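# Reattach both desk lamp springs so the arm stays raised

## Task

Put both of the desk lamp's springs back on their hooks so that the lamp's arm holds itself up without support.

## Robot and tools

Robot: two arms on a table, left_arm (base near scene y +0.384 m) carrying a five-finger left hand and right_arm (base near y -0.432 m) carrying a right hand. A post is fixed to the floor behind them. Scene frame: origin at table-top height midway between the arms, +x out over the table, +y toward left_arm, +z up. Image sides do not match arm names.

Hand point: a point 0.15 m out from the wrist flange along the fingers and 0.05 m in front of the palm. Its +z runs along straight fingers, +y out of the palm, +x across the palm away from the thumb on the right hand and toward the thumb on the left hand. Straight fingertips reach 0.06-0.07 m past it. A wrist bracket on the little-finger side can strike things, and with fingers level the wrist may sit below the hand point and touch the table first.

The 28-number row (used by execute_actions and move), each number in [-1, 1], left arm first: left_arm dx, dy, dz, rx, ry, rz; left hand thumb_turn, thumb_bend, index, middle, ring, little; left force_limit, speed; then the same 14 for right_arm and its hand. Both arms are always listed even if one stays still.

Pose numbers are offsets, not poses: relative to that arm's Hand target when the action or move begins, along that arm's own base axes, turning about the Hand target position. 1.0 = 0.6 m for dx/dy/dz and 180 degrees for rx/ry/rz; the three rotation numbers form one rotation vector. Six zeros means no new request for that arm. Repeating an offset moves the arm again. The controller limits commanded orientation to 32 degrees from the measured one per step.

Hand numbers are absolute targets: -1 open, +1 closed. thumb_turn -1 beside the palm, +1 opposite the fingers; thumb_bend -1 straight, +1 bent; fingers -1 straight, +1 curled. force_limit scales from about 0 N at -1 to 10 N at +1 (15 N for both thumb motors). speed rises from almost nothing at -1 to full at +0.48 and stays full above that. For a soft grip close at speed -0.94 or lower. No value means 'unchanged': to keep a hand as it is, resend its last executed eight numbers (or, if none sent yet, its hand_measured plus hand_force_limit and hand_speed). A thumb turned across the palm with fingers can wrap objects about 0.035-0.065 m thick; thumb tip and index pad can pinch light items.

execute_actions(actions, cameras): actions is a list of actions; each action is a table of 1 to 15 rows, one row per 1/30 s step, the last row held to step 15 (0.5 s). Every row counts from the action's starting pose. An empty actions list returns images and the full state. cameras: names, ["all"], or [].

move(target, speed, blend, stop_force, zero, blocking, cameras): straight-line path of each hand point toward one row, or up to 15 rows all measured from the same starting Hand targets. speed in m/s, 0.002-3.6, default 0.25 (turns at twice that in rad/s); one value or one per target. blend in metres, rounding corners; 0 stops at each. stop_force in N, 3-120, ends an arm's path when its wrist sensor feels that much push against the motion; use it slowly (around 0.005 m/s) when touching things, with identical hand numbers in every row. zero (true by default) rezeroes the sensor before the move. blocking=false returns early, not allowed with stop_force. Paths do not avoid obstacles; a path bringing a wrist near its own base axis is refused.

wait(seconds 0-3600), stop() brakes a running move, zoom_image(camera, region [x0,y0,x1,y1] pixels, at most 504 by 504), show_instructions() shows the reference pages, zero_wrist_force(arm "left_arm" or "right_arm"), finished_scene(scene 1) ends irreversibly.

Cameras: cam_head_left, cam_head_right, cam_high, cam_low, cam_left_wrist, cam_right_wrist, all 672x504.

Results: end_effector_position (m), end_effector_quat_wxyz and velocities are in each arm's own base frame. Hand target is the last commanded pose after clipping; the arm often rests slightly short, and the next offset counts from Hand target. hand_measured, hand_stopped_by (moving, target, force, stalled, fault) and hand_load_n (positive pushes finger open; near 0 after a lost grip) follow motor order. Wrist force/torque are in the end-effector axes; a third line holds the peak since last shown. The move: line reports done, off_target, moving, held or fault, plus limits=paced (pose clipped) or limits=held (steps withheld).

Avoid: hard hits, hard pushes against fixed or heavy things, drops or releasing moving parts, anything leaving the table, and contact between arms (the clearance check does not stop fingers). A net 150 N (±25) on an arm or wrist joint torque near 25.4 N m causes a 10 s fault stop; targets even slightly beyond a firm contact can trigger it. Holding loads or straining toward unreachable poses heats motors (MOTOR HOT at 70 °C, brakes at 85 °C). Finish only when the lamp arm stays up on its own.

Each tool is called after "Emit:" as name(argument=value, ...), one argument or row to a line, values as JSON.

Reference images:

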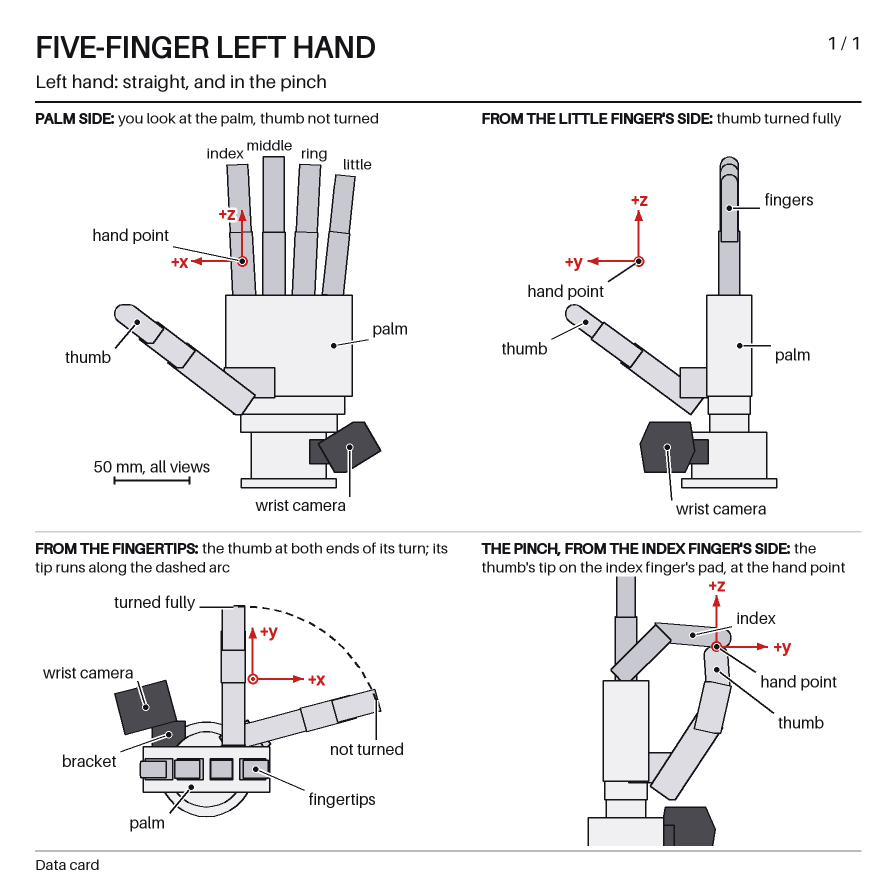

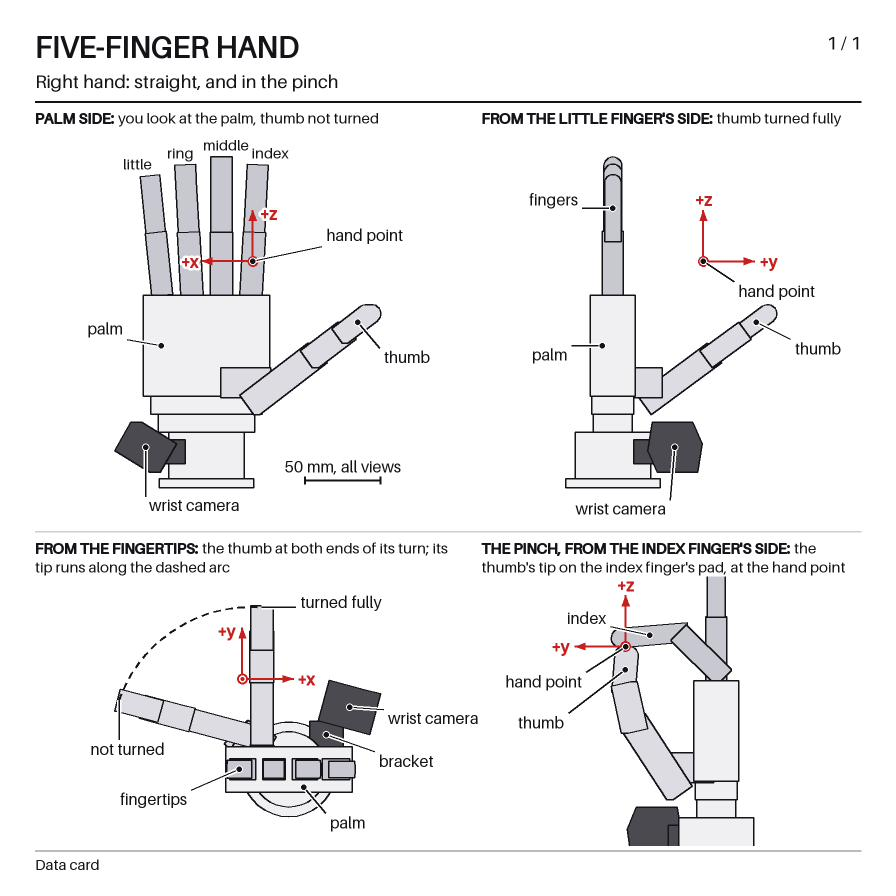

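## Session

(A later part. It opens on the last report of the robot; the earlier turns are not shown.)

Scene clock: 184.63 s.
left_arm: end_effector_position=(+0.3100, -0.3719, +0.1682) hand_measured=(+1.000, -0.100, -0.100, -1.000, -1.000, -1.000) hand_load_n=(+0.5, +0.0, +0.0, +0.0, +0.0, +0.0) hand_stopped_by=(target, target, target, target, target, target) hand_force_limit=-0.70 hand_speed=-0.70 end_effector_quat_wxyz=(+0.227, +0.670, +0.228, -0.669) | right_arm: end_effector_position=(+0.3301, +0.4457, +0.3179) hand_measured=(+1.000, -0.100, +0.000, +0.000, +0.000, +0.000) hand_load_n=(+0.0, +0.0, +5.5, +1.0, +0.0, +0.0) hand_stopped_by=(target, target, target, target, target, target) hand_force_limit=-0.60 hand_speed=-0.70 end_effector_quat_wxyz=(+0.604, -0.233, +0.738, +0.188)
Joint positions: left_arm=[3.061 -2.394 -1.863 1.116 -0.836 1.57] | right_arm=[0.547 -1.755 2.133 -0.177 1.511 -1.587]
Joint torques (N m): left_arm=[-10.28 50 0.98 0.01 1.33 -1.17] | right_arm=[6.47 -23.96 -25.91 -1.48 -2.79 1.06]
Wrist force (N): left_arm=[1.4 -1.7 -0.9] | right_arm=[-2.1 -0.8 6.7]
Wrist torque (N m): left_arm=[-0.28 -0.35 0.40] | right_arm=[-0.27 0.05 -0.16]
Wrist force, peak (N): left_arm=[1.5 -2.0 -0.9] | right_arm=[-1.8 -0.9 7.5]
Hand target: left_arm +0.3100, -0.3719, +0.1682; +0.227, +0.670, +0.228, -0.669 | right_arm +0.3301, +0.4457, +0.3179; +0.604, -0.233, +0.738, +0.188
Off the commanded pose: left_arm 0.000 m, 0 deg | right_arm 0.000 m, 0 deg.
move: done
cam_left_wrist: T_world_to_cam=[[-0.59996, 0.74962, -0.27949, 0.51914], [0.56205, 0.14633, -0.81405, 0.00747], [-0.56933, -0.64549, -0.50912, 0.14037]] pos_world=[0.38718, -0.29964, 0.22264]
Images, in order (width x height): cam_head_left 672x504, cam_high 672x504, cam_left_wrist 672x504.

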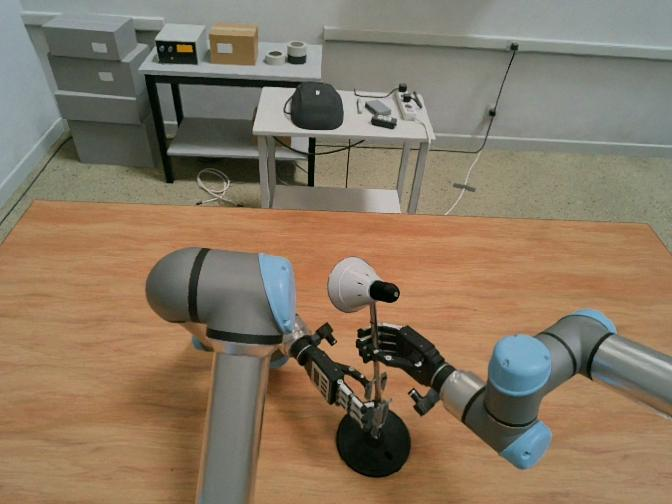

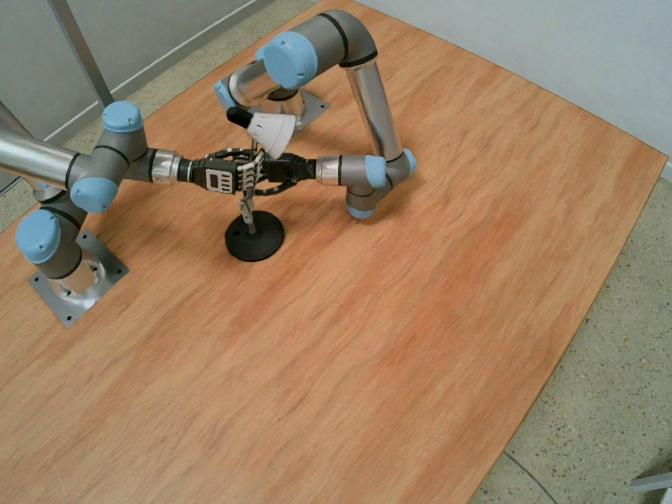

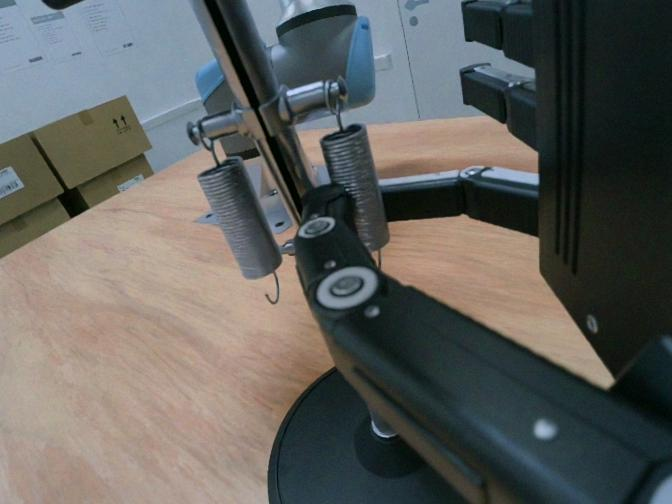

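Emit:
move(
  target=[0,0,0,0,0,0, 1,0.0,-0.1,-1,-1,-1,-0.7,-0.8, 0,0,0,0,0,0, 1,-0.1,0,0,0,0,-0.6,-0.7],
  speed=0.03,
)

Emit:
move(
  target=[0,0,0,0,0,0, 1,0.0,0.2,-1,-1,-1,-0.6,-0.85, 0,0,0,0,0,0, 1,-0.1,0,0,0,0,-0.6,-0.7],
  speed=0.03,
  cameras=["cam_left_wrist", "cam_head_left"],
)

Emit:
zoom_image(
  camera="cam_left_wrist",
  region=[200, 60, 420, 300],
)

Emit:
zoom_image(
  camera="cam_head_left",
  region=[345, 360, 405, 420],
)

Scene clock: 185.87 s.
left_arm: end_effector_position=(+0.3100, -0.3719, +0.1682) hand_measured=(+1.000, +0.000, -0.100, -1.000, -1.000, -1.000) hand_load_n=(+0.0, +0.5, +0.0, +0.0, +0.0, +0.0) hand_stopped_by=(target, target, target, target, target, target) hand_force_limit=-0.70 hand_speed=-0.80 end_effector_quat_wxyz=(+0.227, +0.670, +0.228, -0.669) | right_arm: end_effector_position=(+0.3301, +0.4457, +0.3179) hand_measured=(+1.000, -0.100, +0.000, +0.000, +0.000, +0.000) hand_load_n=(+0.0, +0.0, +6.0, +1.0, +0.0, +0.0) hand_stopped_by=(target, target, target, target, target, target) hand_force_limit=-0.60 hand_speed=-0.70 end_effector_quat_wxyz=(+0.604, -0.233, +0.738, +0.188)
Joint positions: left_arm=[3.061 -2.394 -1.863 1.116 -0.836 1.57] | right_arm=[0.547 -1.755 2.133 -0.177 1.511 -1.587]
Joint torques (N m): left_arm=[-10.81 49.65 1.41 -0.04 1.19 -1.17] | right_arm=[5.92 -23.82 -25.61 -1.43 -2.96 1.16]
Wrist force (N): left_arm=[1.4 -1.8 -0.8] | right_arm=[-1.8 -0.7 7.5]
Wrist torque (N m): left_arm=[-0.31 -0.35 0.40] | right_arm=[-0.30 0.01 -0.14]
Wrist force, peak (N): left_arm=[1.5 -1.9 -0.9] | right_arm=[-2.0 -1.0 7.5]
Hand target: left_arm +0.3100, -0.3719, +0.1682; +0.227, +0.670, +0.228, -0.669 | right_arm +0.3301, +0.4457, +0.3179; +0.604, -0.233, +0.738, +0.188
Off the commanded pose: left_arm 0.000 m, 0 deg | right_arm 0.000 m, 0 deg.
move: done

Scene clock: 186.43 s.
left_arm: end_effector_position=(+0.3100, -0.3719, +0.1682) hand_measured=(+1.000, +0.000, +0.024, -1.000, -1.000, -1.000) hand_load_n=(+0.0, +2.0, +4.0, +0.0, +0.0, +0.5) hand_stopped_by=(target, target, force, target, target, target) hand_force_limit=-0.60 hand_speed=-0.85 end_effector_quat_wxyz=(+0.227, +0.670, +0.228, -0.669) | right_arm: end_effector_position=(+0.3301, +0.4457, +0.3179) hand_measured=(+1.000, -0.100, +0.000, +0.000, +0.000, +0.000) hand_load_n=(+0.0, +0.5, +5.5, +1.0, +0.0, +0.0) hand_stopped_by=(target, target, target, target, target, target) hand_force_limit=-0.60 hand_speed=-0.70 end_effector_quat_wxyz=(+0.604, -0.233, +0.738, +0.188)
Joint positions: left_arm=[3.061 -2.394 -1.863 1.116 -0.836 1.57] | right_arm=[0.547 -1.755 2.133 -0.177 1.511 -1.587]
Joint torques (N m): left_arm=[-10.27 49.76 1.37 -0.02 1.19 -1.25] | right_arm=[6.52 -24.24 -26.12 -1.45 -2.92 1.02]
Wrist force (N): left_arm=[1.7 -1.6 -1.0] | right_arm=[-2.2 -0.7 7.2]
Wrist torque (N m): left_arm=[-0.27 -0.39 0.42] | right_arm=[-0.28 0.06 -0.16]
Wrist force, peak (N): left_arm=[1.7 -1.8 -1.0] | right_arm=[-2.2 -0.8 7.4]
Hand target: left_arm +0.3100, -0.3719, +0.1682; +0.227, +0.670, +0.228, -0.669 | right_arm +0.3301, +0.4457, +0.3179; +0.604, -0.233, +0.738, +0.188
Off the commanded pose: left_arm 0.000 m, 0 deg | right_arm 0.000 m, 0 deg.
move: done
cam_left_wrist: T_world_to_cam=[[-0.59996, 0.74962, -0.27949, 0.51914], [0.56205, 0.14633, -0.81405, 0.00747], [-0.56933, -0.64549, -0.50912, 0.14037]] pos_world=[0.38718, -0.29964, 0.22264]
Images, in order (width x height): cam_head_left 672x504, cam_left_wrist 672x504.

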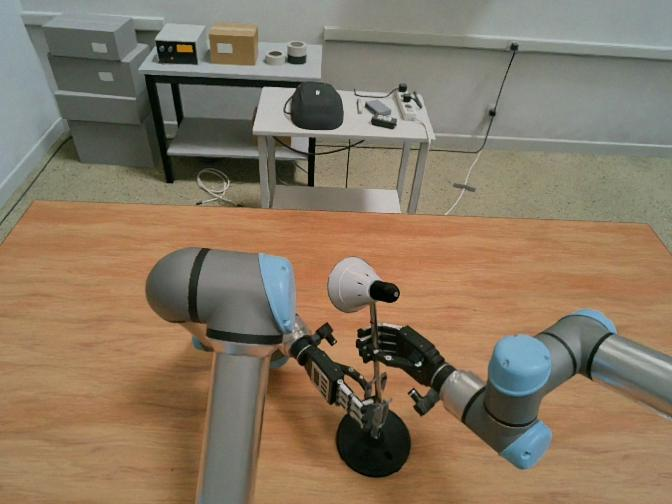

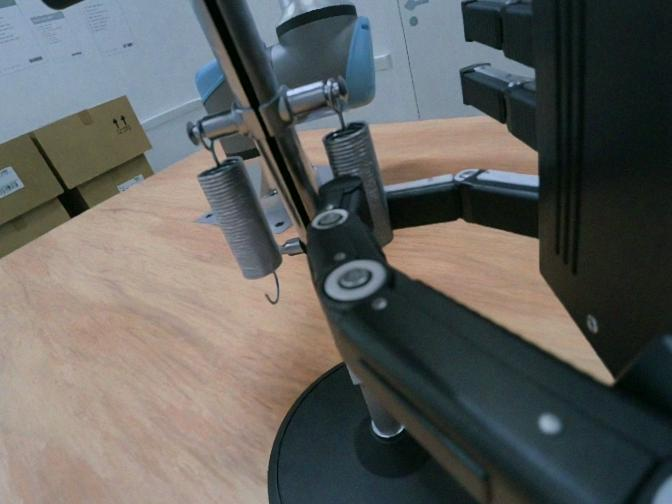

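Scaled by 2.100 from the camera's image (finer frame: 960x720).

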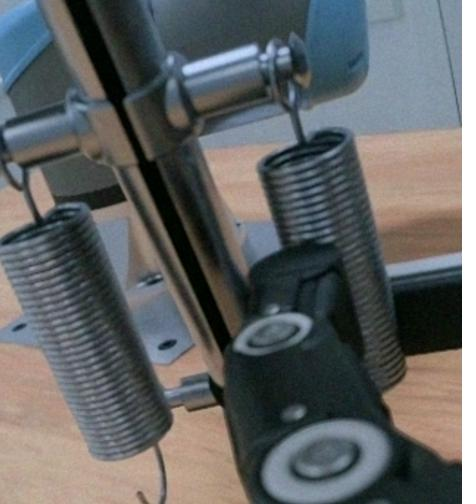

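Scaled by 8.400 from the camera's image (finer frame: 960x720).

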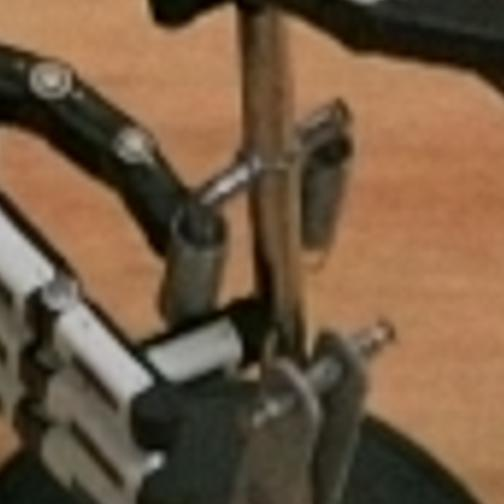

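Emit:
execute_actions(
  actions=[],
  cameras=["cam_head_left", "cam_head_right", "cam_high", "cam_low"],
)

Emit:
zoom_image(
  camera="cam_head_left",
  region=[360, 364, 400, 424],
)

Emit:
zoom_image(
  camera="cam_head_right",
  region=[338, 364, 378, 424],
)

Emit:
zoom_image(
  camera="cam_low",
  region=[360, 180, 390, 240],
)

Scene clock: 189.03 s.
left_arm: end_effector_position=(+0.3100, -0.3719, +0.1682) hand_measured=(+1.000, +0.000, +0.024, -1.000, -1.000, -1.000) hand_load_n=(-0.5, +2.5, +4.0, +0.0, +0.0, +0.0) hand_stopped_by=(target, target, force, target, target, target) hand_force_limit=-0.60 hand_speed=-0.85 end_effector_quat_wxyz=(+0.227, +0.670, +0.228, -0.669) | right_arm: end_effector_position=(+0.3301, +0.4457, +0.3179) hand_measured=(+1.000, -0.100, +0.000, +0.000, +0.000, +0.000) hand_load_n=(+0.0, -0.5, +5.5, +1.0, +0.0, +0.0) hand_stopped_by=(target, target, target, target, target, target) hand_force_limit=-0.60 hand_speed=-0.70 end_effector_quat_wxyz=(+0.604, -0.233, +0.738, +0.188)
Joint positions: left_arm=[3.061 -2.394 -1.863 1.116 -0.836 1.57] | right_arm=[0.547 -1.755 2.133 -0.177 1.511 -1.587]
Joint velocities: within noise
Joint torques (N m): left_arm=[-10.51 49.68 1.88 0 0.84 -1.21] | right_arm=[6.51 -23.98 -25.41 -1.4 -2.92 1.04]
Wrist force (N): left_arm=[1.5 -1.7 -0.9] | right_arm=[-2.0 -0.9 7.0]
Wrist torque (N m): left_arm=[-0.28 -0.36 0.40] | right_arm=[-0.30 0.02 -0.15]
Wrist force, peak (N): left_arm=[1.7 -1.6 -1.2] | right_arm=[-2.1 -1.0 7.3]
Hand target: left_arm +0.3100, -0.3719, +0.1682; +0.227, +0.670, +0.228, -0.669 | right_arm +0.3301, +0.4457, +0.3179; +0.604, -0.233, +0.738, +0.188
Off the commanded pose: left_arm 0.000 m, 0 deg | right_arm 0.000 m, 0 deg.
Images, in order (width x height): cam_head_left 672x504, cam_head_right 672x504, cam_high 672x504, cam_low 672x504.

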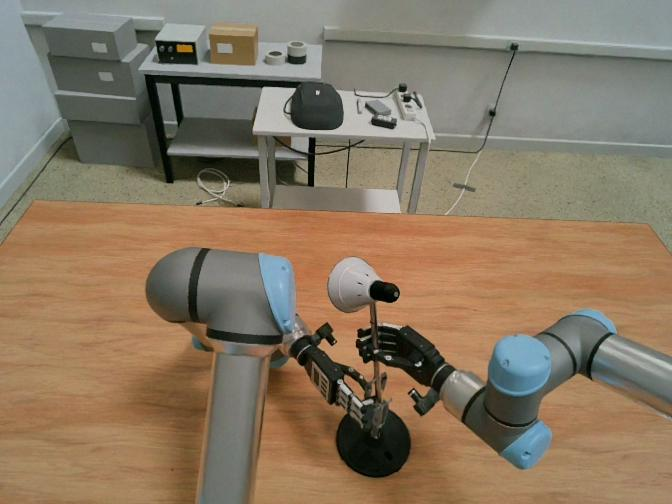

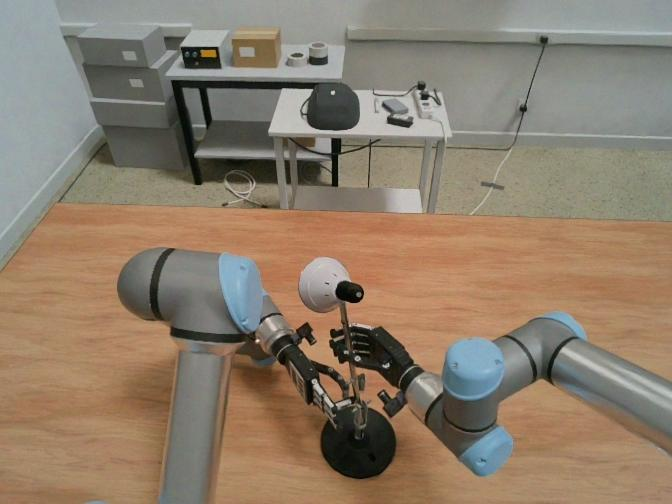

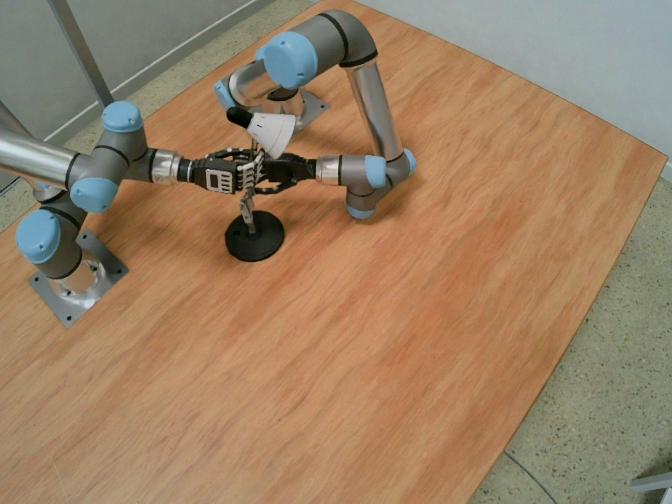

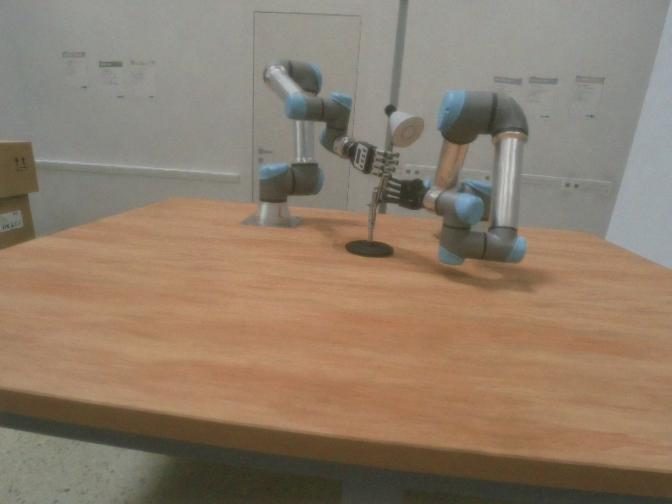

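Scaled by 8.400 from the camera's image (finer frame: 960x720).

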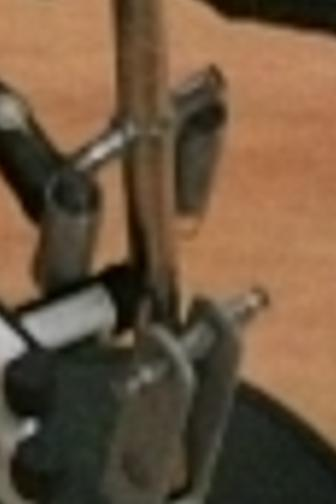

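Scaled by 8.400 from the camera's image (finer frame: 960x720).

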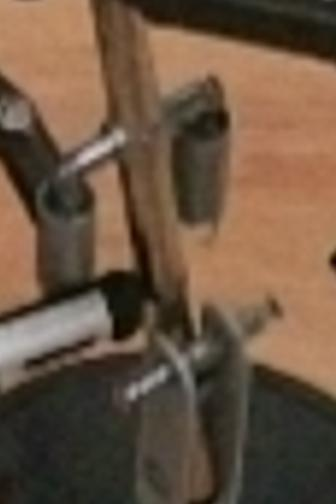

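Scaled by 8.400 from the camera's image (finer frame: 960x720).

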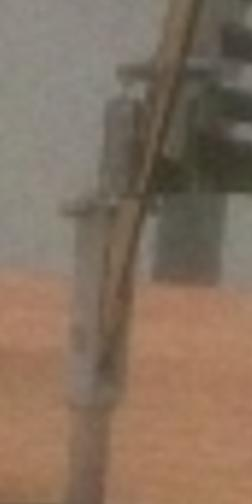

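Emit:
move(
  target=[0,0,-0.005,0,0,0, 1,0.0,0.2,-1,-1,-1,-0.6,-0.85, 0,0,0,0,0,0, 1,-0.1,0,0,0,0,-0.6,-0.7],
  speed=0.02,
  cameras=["cam_left_wrist"],
)

Emit:
zoom_image(
  camera="cam_left_wrist",
  region=[200, 60, 420, 300],
)

Scene clock: 194.73 s.
left_arm: end_effector_position=(+0.3100, -0.3719, +0.1653) hand_measured=(+1.000, +0.000, +0.024, -1.000, -1.000, -1.000) hand_load_n=(-1.0, +2.5, +4.0, +0.0, +0.0, +0.0) hand_stopped_by=(target, target, force, target, target, target) hand_force_limit=-0.60 hand_speed=-0.85 end_effector_quat_wxyz=(+0.227, +0.670, +0.228, -0.669) | right_arm: end_effector_position=(+0.3301, +0.4457, +0.3179) hand_measured=(+1.000, -0.100, +0.000, +0.000, +0.000, +0.000) hand_load_n=(-0.5, +0.0, +6.0, +1.0, +0.0, +0.0) hand_stopped_by=(target, target, target, target, target, target) hand_force_limit=-0.60 hand_speed=-0.70 end_effector_quat_wxyz=(+0.604, -0.233, +0.738, +0.188)
Joint positions: left_arm=[3.061 -2.4 -1.862 1.121 -0.836 1.57] | right_arm=[0.547 -1.755 2.133 -0.177 1.511 -1.587]
Joint torques (N m): left_arm=[-10.03 31.65 14.7 0.19 0.39 -1.24] | right_arm=[6.29 -24.05 -25.72 -1.46 -2.82 1.1]
Wrist force (N): left_arm=[-1.4 -1.4 -0.9] | right_arm=[-1.6 -1.2 7.5]
Wrist torque (N m): left_arm=[-0.25 -0.26 0.36] | right_arm=[-0.37 -0.01 -0.14]
Wrist force, peak (N): left_arm=[-3.6 -1.7 -0.9] | right_arm=[-0.9 -0.9 8.2]
Hand target: left_arm +0.3100, -0.3719, +0.1652; +0.227, +0.670, +0.228, -0.669 | right_arm +0.3301, +0.4457, +0.3179; +0.604, -0.233, +0.738, +0.188
Off the commanded pose: left_arm 0.000 m, 0 deg | right_arm 0.000 m, 0 deg.
move: done
cam_left_wrist: T_world_to_cam=[[-0.59996, 0.74962, -0.27949, 0.51836], [0.56205, 0.14633, -0.81405, 0.00519], [-0.56933, -0.64549, -0.50912, 0.13895]] pos_world=[0.38718, -0.29964, 0.21984]

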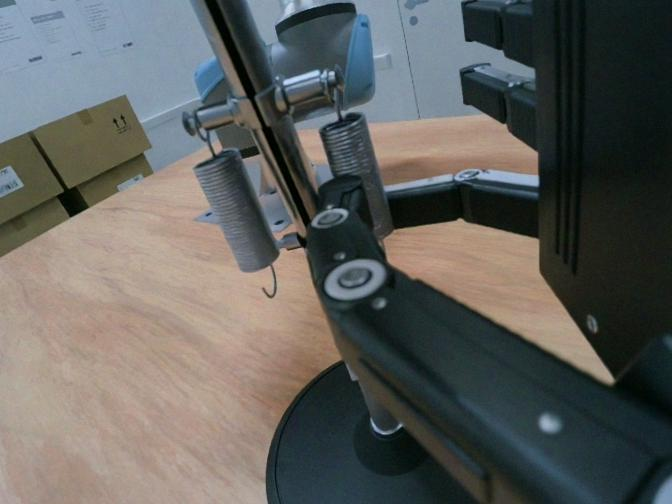

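Scaled by 2.100 from the camera's image (finer frame: 960x720).

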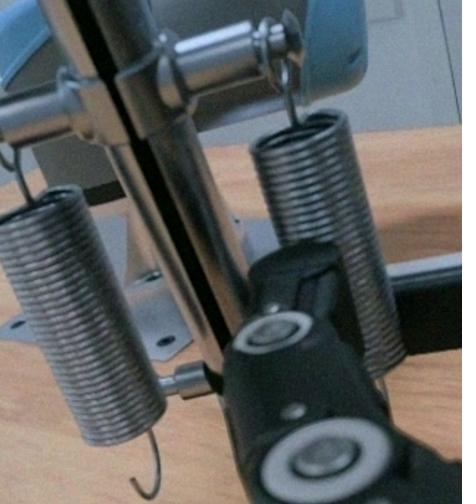

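Emit:
move(
  target=[0,0,0,0,0,0, 1,0.0,-1,-1,-1,-1,-0.6,-0.7, 0,0,0,0,0,0, 1,-0.1,0,0,0,-1,-0.6,-0.7],
  speed=0.03,
)

Emit:
move(
  target=[0,0,0,0,0,0, 1,-0.6,-1,-1,-1,-1,-0.6,-0.7, 0,0,0,0,0,0, 1,-0.1,0,0,0,-1,-0.6,-0.7],
  speed=0.03,
  cameras=["cam_left_wrist", "cam_right_wrist"],
)

Scene clock: 204.63 s.
left_arm: end_effector_position=(+0.3100, -0.3719, +0.1652) hand_measured=(+1.000, +0.000, -1.000, -1.000, -1.000, -1.000) hand_load_n=(+0.0, +0.0, +0.0, +0.0, +0.0, +0.0) hand_stopped_by=(target, target, target, target, target, target) hand_force_limit=-0.60 hand_speed=-0.70 end_effector_quat_wxyz=(+0.227, +0.670, +0.228, -0.669) | right_arm: end_effector_position=(+0.3301, +0.4457, +0.3179) hand_measured=(+1.000, -0.100, +0.000, +0.000, +0.000, -1.000) hand_load_n=(+0.0, +0.0, +5.5, +1.0, +0.0, +0.0) hand_stopped_by=(target, target, target, target, target, target) hand_force_limit=-0.60 hand_speed=-0.70 end_effector_quat_wxyz=(+0.604, -0.233, +0.738, +0.188)
Joint positions: left_arm=[3.061 -2.4 -1.862 1.121 -0.836 1.57] | right_arm=[0.547 -1.755 2.133 -0.177 1.511 -1.587]
Joint torques (N m): left_arm=[-9.91 35.92 12.66 -2.24 -0.05 -1.02] | right_arm=[6.57 -23.58 -25.52 -1.34 -2.94 1.02]
Wrist force (N): left_arm=[1.5 -1.6 -1.0] | right_arm=[-2.2 -1.0 7.3]
Wrist torque (N m): left_arm=[-0.26 -0.36 0.41] | right_arm=[-0.33 0.04 -0.16]
Wrist force, peak (N): left_arm=[-1.6 -1.8 -1.1] | right_arm=[-1.5 -1.0 7.9]
Hand target: left_arm +0.3100, -0.3719, +0.1652; +0.227, +0.670, +0.228, -0.669 | right_arm +0.3301, +0.4457, +0.3179; +0.604, -0.233, +0.738, +0.188
Off the commanded pose: left_arm 0.000 m, 0 deg | right_arm 0.000 m, 0 deg.
move: done

Scene clock: 206.30 s.
left_arm: end_effector_position=(+0.3100, -0.3719, +0.1652) hand_measured=(+1.000, -0.600, -1.000, -1.000, -1.000, -1.000) hand_load_n=(+0.0, +0.0, +0.0, +0.0, +0.0, +0.0) hand_stopped_by=(target, target, target, target, target, target) hand_force_limit=-0.60 hand_speed=-0.70 end_effector_quat_wxyz=(+0.227, +0.670, +0.228, -0.669) | right_arm: end_effector_position=(+0.3301, +0.4457, +0.3179) hand_measured=(+1.000, -0.100, +0.000, +0.000, +0.000, -1.000) hand_load_n=(+0.0, +0.0, +5.5, +1.0, +0.0, +0.0) hand_stopped_by=(target, target, target, target, target, target) hand_force_limit=-0.60 hand_speed=-0.70 end_effector_quat_wxyz=(+0.604, -0.233, +0.738, +0.188)
Joint positions: left_arm=[3.061 -2.4 -1.862 1.121 -0.836 1.57] | right_arm=[0.547 -1.755 2.133 -0.177 1.511 -1.587]
Joint torques (N m): left_arm=[-9.57 41.54 12.31 -2.32 -0.3 -0.91] | right_arm=[6.59 -23.47 -25.36 -1.43 -2.89 1.08]
Wrist force (N): left_arm=[1.6 -1.9 -1.0] | right_arm=[-2.4 -1.2 7.1]
Wrist torque (N m): left_arm=[-0.31 -0.39 0.42] | right_arm=[-0.34 0.07 -0.17]
Wrist force, peak (N): left_arm=[1.6 -2.0 -0.9] | right_arm=[-2.3 -0.9 7.5]
Hand target: left_arm +0.3100, -0.3719, +0.1652; +0.227, +0.670, +0.228, -0.669 | right_arm +0.3301, +0.4457, +0.3179; +0.604, -0.233, +0.738, +0.188
Off the commanded pose: left_arm 0.000 m, 0 deg | right_arm 0.000 m, 0 deg.
move: done
cam_left_wrist: T_world_to_cam=[[-0.59996, 0.74962, -0.27949, 0.5183], [0.56205, 0.14633, -0.81405, 0.00503], [-0.56933, -0.64549, -0.50912, 0.13885]] pos_world=[0.38718, -0.29964, 0.21964]
cam_right_wrist: T_world_to_cam=[[-0.58632, 0.76484, -0.26692, -0.06264], [-0.41515, -0.00076, 0.90975, -0.15181], [0.69562, 0.64421, 0.31797, -0.50579]] pos_world=[0.25209, 0.37364, 0.28222]

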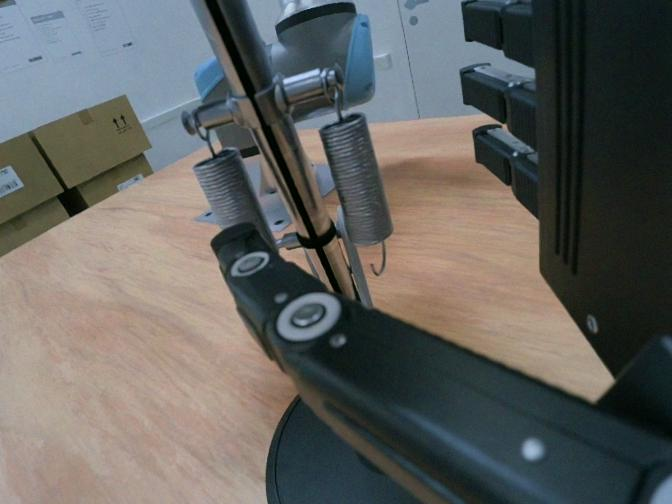

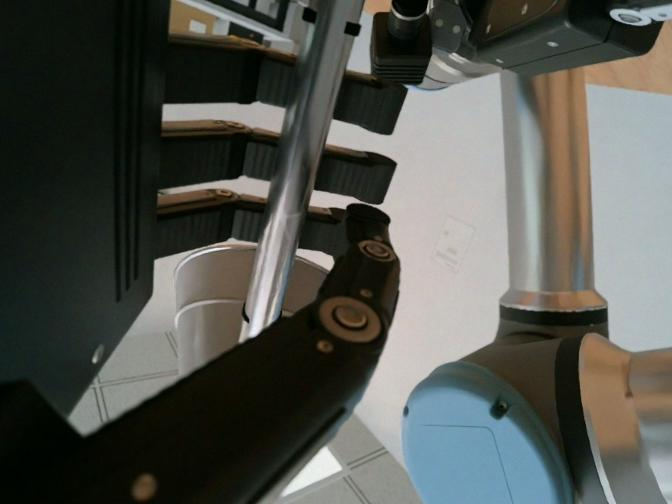

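Emit:
zoom_image(
  camera="cam_left_wrist",
  region=[170, 50, 420, 300],
)

Scaled by 2.016 from the camera's image (finer frame: 960x720).

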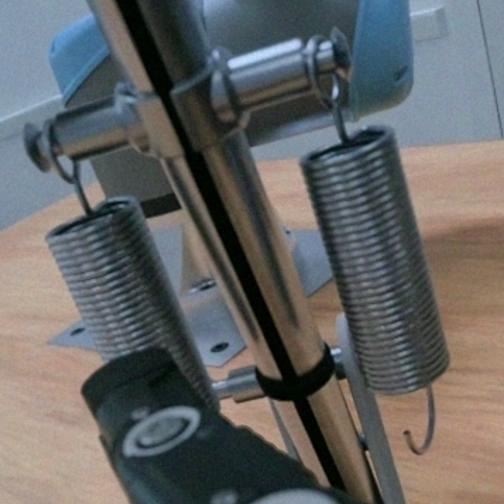

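Emit:
move(
  target=[0.0396,0.0305,0.0667,0,0,0, -1,-1,-1,-1,-1,-1,-0.6,-0.2, 0,0,0,0,0,0, 1,-0.1,0,0,0,-1,-0.6,-0.7],
  speed=0.1,
  cameras=["cam_left_wrist"],
)

Emit:
zoom_image(
  camera="cam_left_wrist",
  region=[200, 150, 450, 400],
)

Scene clock: 210.90 s.
left_arm: end_effector_position=(+0.3337, -0.3536, +0.2052) hand_measured=(-1.000, -1.000, -1.000, -1.000, -1.000, -1.000) hand_load_n=(+0.0, +0.0, +0.0, +0.0, +0.0, +0.0) hand_stopped_by=(target, target, target, target, target, target) hand_force_limit=-0.60 hand_speed=-0.20 end_effector_quat_wxyz=(+0.227, +0.670, +0.228, -0.669) | right_arm: end_effector_position=(+0.3301, +0.4457, +0.3179) hand_measured=(+1.000, -0.100, +0.000, +0.000, +0.000, -1.000) hand_load_n=(+0.0, +0.0, +5.5, +1.0, +0.0, +0.0) hand_stopped_by=(target, target, target, target, target, target) hand_force_limit=-0.60 hand_speed=-0.70 end_effector_quat_wxyz=(+0.604, -0.233, +0.738, +0.188)
Joint positions: left_arm=[3.101 -2.335 -1.82 1.014 -0.876 1.57] | right_arm=[0.547 -1.755 2.133 -0.177 1.511 -1.587]
Joint torques (N m): left_arm=[7.66 50.02 15.01 -2.53 -1.81 1.01] | right_arm=[6.5 -23.41 -25.44 -1.42 -2.83 1]
Wrist force (N): left_arm=[1.4 -1.8 -0.8] | right_arm=[-2.0 -1.1 7.1]
Wrist torque (N m): left_arm=[-0.30 -0.38 0.41] | right_arm=[-0.34 0.05 -0.17]
Wrist force, peak (N): left_arm=[1.6 -1.9 -1.0] | right_arm=[-2.2 -0.8 7.6]
Hand target: left_arm +0.3337, -0.3536, +0.2052; +0.227, +0.670, +0.228, -0.669 | right_arm +0.3301, +0.4457, +0.3179; +0.604, -0.233, +0.738, +0.188
Off the commanded pose: left_arm 0.000 m, 0 deg | right_arm 0.000 m, 0 deg.
move: done
cam_left_wrist: T_world_to_cam=[[-0.59996, 0.74962, -0.27949, 0.53004], [0.56205, 0.14633, -0.81405, 0.02154], [-0.56933, -0.64549, -0.50912, 0.18457]] pos_world=[0.41098, -0.28134, 0.25964]

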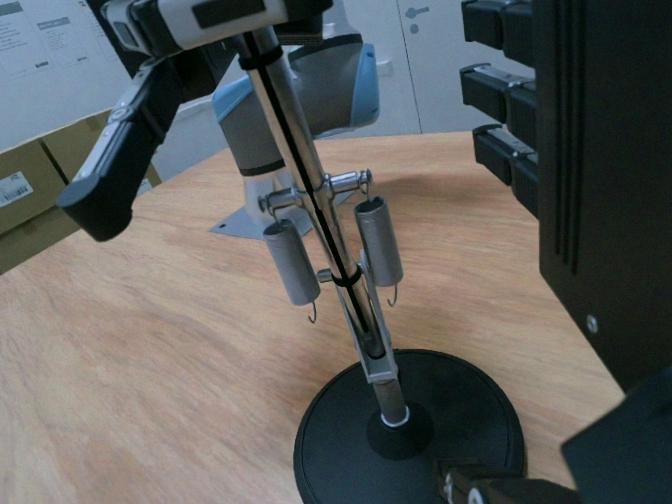

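Scaled by 2.016 from the camera's image (finer frame: 960x720).

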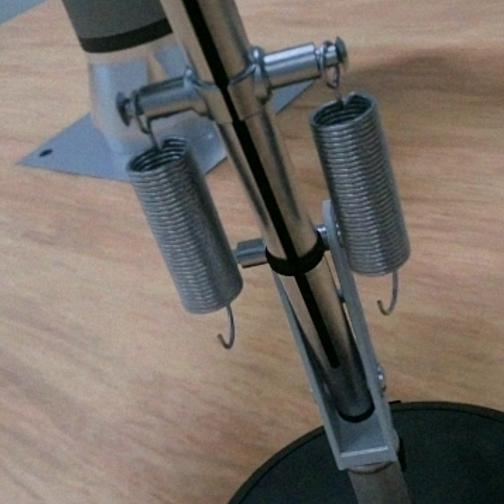

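Emit:
execute_actions(
  actions=[],
  cameras=["cam_head_left", "cam_head_right", "cam_high", "cam_low"],
)

Emit:
zoom_image(
  camera="cam_head_left",
  region=[360, 364, 400, 424],
)

Emit:
zoom_image(
  camera="cam_head_right",
  region=[338, 364, 378, 424],
)

Emit:
zoom_image(
  camera="cam_low",
  region=[360, 180, 400, 240],
)

Emit:
zoom_image(
  camera="cam_high",
  region=[225, 160, 285, 250],
)

Scene clock: 215.13 s.
left_arm: end_effector_position=(+0.3337, -0.3536, +0.2052) hand_measured=(-1.000, -1.000, -1.000, -1.000, -1.000, -1.000) hand_load_n=(+0.0, +0.0, +0.0, +0.0, +0.0, +0.5) hand_stopped_by=(target, target, target, target, target, target) hand_force_limit=-0.60 hand_speed=-0.20 end_effector_quat_wxyz=(+0.227, +0.670, +0.228, -0.669) | right_arm: end_effector_position=(+0.3301, +0.4457, +0.3179) hand_measured=(+1.000, -0.100, +0.000, +0.000, +0.000, -1.000) hand_load_n=(+0.0, +0.0, +6.0, +1.0, +0.0, +0.0) hand_stopped_by=(target, target, target, target, target, target) hand_force_limit=-0.60 hand_speed=-0.70 end_effector_quat_wxyz=(+0.604, -0.233, +0.738, +0.188)
Joint positions: left_arm=[3.101 -2.335 -1.82 1.014 -0.876 1.57] | right_arm=[0.547 -1.755 2.133 -0.177 1.511 -1.587]
Joint velocities: within noise
Joint torques (N m): left_arm=[7.19 49.99 15.16 -2.56 -1.79 1.03] | right_arm=[6.39 -23.04 -25.54 -1.41 -2.97 1.09]
Wrist force (N): left_arm=[1.5 -1.5 -0.7] | right_arm=[-2.2 -1.2 7.3]
Wrist torque (N m): left_arm=[-0.26 -0.38 0.40] | right_arm=[-0.36 0.07 -0.17]
Wrist force, peak (N): left_arm=[1.5 -1.9 -0.8] | right_arm=[-2.4 -1.1 7.4]
Hand target: left_arm +0.3337, -0.3536, +0.2052; +0.227, +0.670, +0.228, -0.669 | right_arm +0.3301, +0.4457, +0.3179; +0.604, -0.233, +0.738, +0.188
Off the commanded pose: left_arm 0.000 m, 0 deg | right_arm 0.000 m, 0 deg.
Images, in order (width x height): cam_head_left 672x504, cam_head_right 672x504, cam_high 672x504, cam_low 672x504.

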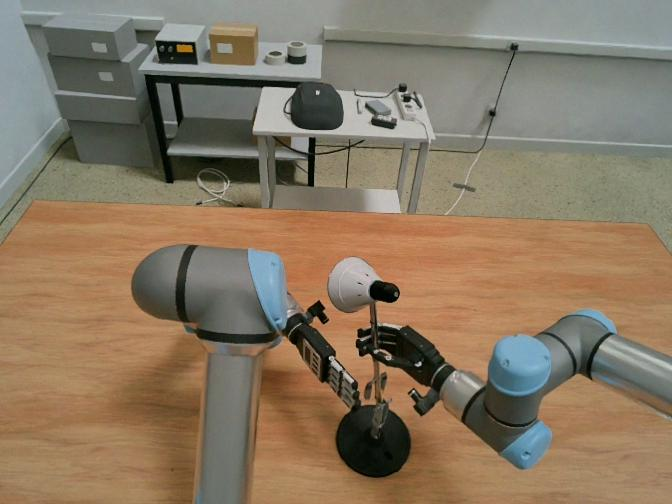

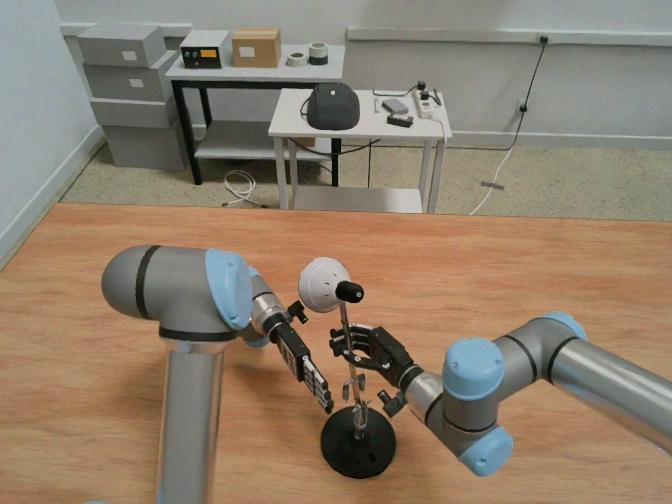

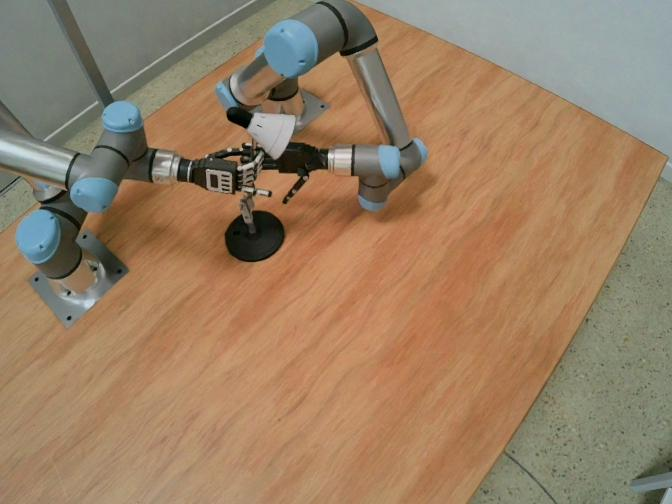

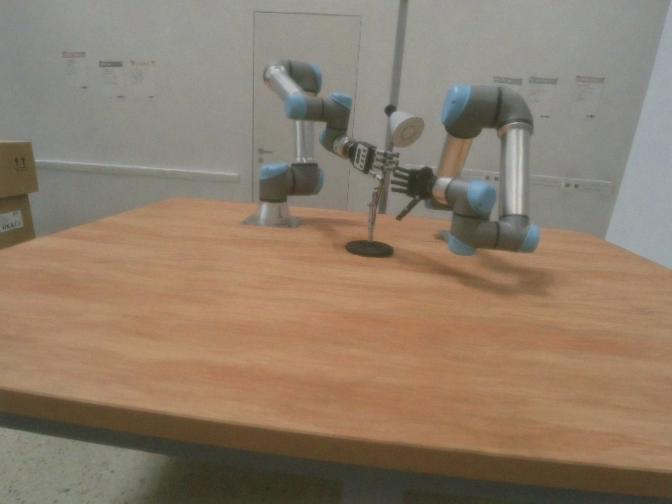

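Scaled by 8.400 from the camera's image (finer frame: 960x720).

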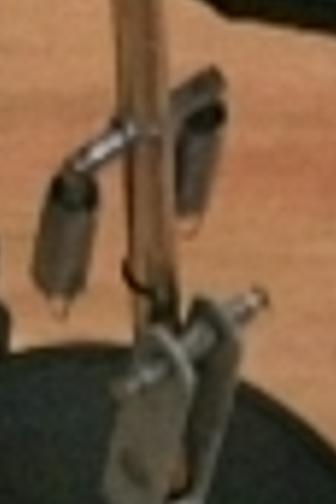

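Scaled by 8.400 from the camera's image (finer frame: 960x720).

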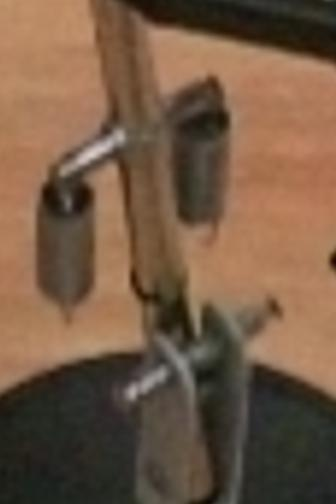

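Scaled by 8.400 from the camera's image (finer frame: 960x720).

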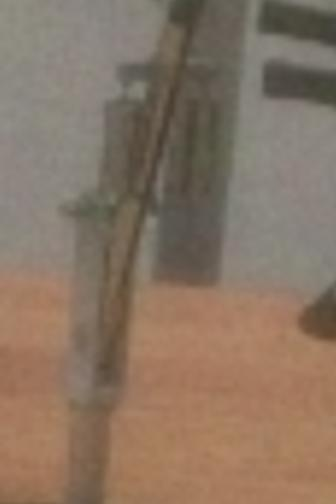

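Scaled by 5.600 from the camera's image (finer frame: 960x720).

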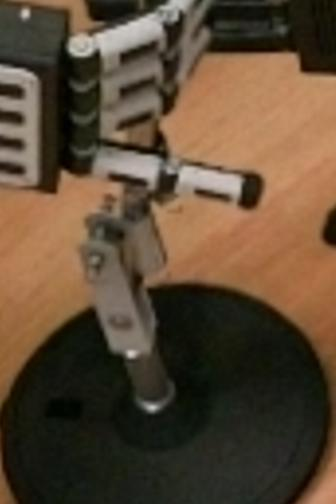

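Emit:
move(
  target=[-0.0267,0.128,0,0,0,0.25, -1,-1,-1,-1,-1,-1,-0.6,-0.2, 0,0,0,0,0,0, 1,-0.1,0,0,0,-1,-0.6,-0.7],
  speed=0.12,
  cameras=["cam_left_wrist", "cam_head_left"],
)

Scene clock: 221.13 s.
left_arm: end_effector_position=(+0.3177, -0.2768, +0.2052) hand_measured=(-1.000, -1.000, -1.000, -1.000, -1.000, -1.000) hand_load_n=(+0.0, +0.0, +0.0, +0.0, +0.0, +0.0) hand_stopped_by=(target, target, target, target, target, target) hand_force_limit=-0.60 hand_speed=-0.20 end_effector_quat_wxyz=(+0.466, +0.532, +0.466, -0.532) | right_arm: end_effector_position=(+0.3301, +0.4457, +0.3179) hand_measured=(+1.000, -0.100, +0.000, +0.000, +0.000, -1.000) hand_load_n=(+0.0, +0.0, +5.5, +0.5, +0.5, +0.0) hand_stopped_by=(target, target, target, target, target, target) hand_force_limit=-0.60 hand_speed=-0.70 end_effector_quat_wxyz=(+0.604, -0.233, +0.738, +0.188)
Joint positions: left_arm=[3.545 -2.113 -2.497 1.469 -0.534 1.57] | right_arm=[0.547 -1.755 2.133 -0.177 1.511 -1.587]
Joint torques (N m): left_arm=[6.91 33.59 -5.35 0.57 1.11 -1.37] | right_arm=[5.96 -22.93 -25.21 -1.29 -3.01 0.97]
Wrist force (N): left_arm=[1.5 -2.1 -1.0] | right_arm=[-2.3 -1.4 7.1]
Wrist torque (N m): left_arm=[-0.36 -0.40 0.45] | right_arm=[-0.37 0.04 -0.17]
Wrist force, peak (N): left_arm=[1.8 -2.1 -1.2] | right_arm=[-2.2 -1.0 7.4]
Hand target: left_arm +0.3177, -0.2768, +0.2052; +0.466, +0.532, +0.466, -0.532 | right_arm +0.3301, +0.4457, +0.3179; +0.604, -0.233, +0.738, +0.188
Off the commanded pose: left_arm 0.000 m, 0 deg | right_arm 0.000 m, 0 deg.
move: done
cam_left_wrist: T_world_to_cam=[[-0.95422, 0.10638, -0.27956, 0.39745], [0.29431, 0.50074, -0.81403, 0.20247], [0.05339, -0.85903, -0.50913, -0.03199]] pos_world=[0.32137, -0.17115, 0.25964]
Images, in order (width x height): cam_head_left 672x504, cam_left_wrist 672x504.

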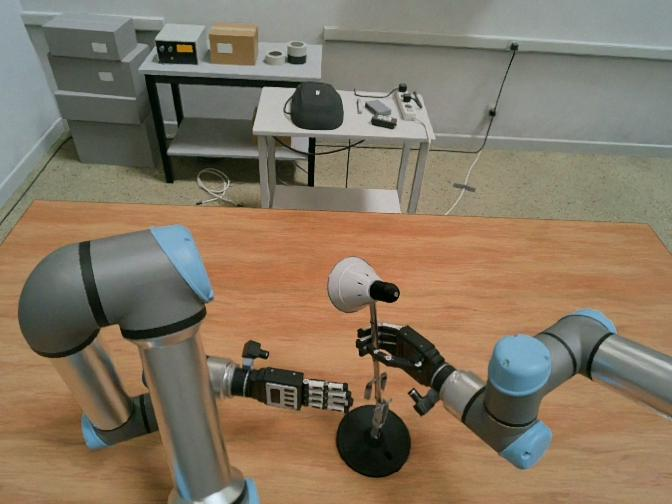

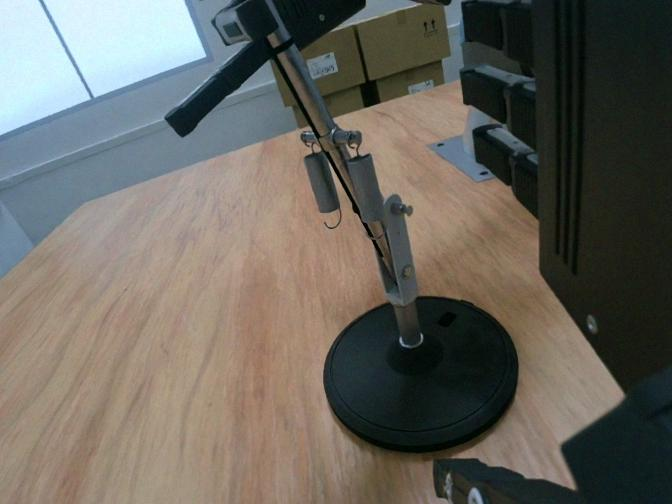

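Emit:
zoom_image(
  camera="cam_left_wrist",
  region=[270, 110, 450, 310],
)

Scaled by 2.520 from the camera's image (finer frame: 960x720).

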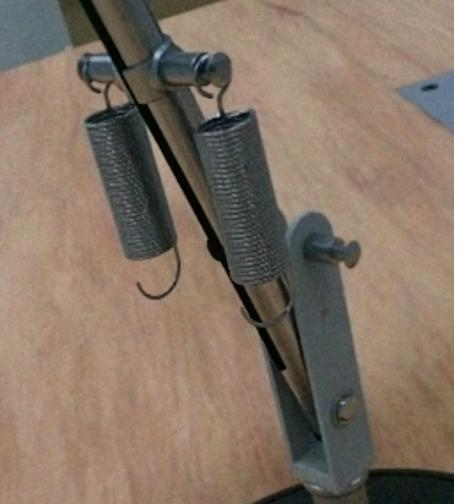

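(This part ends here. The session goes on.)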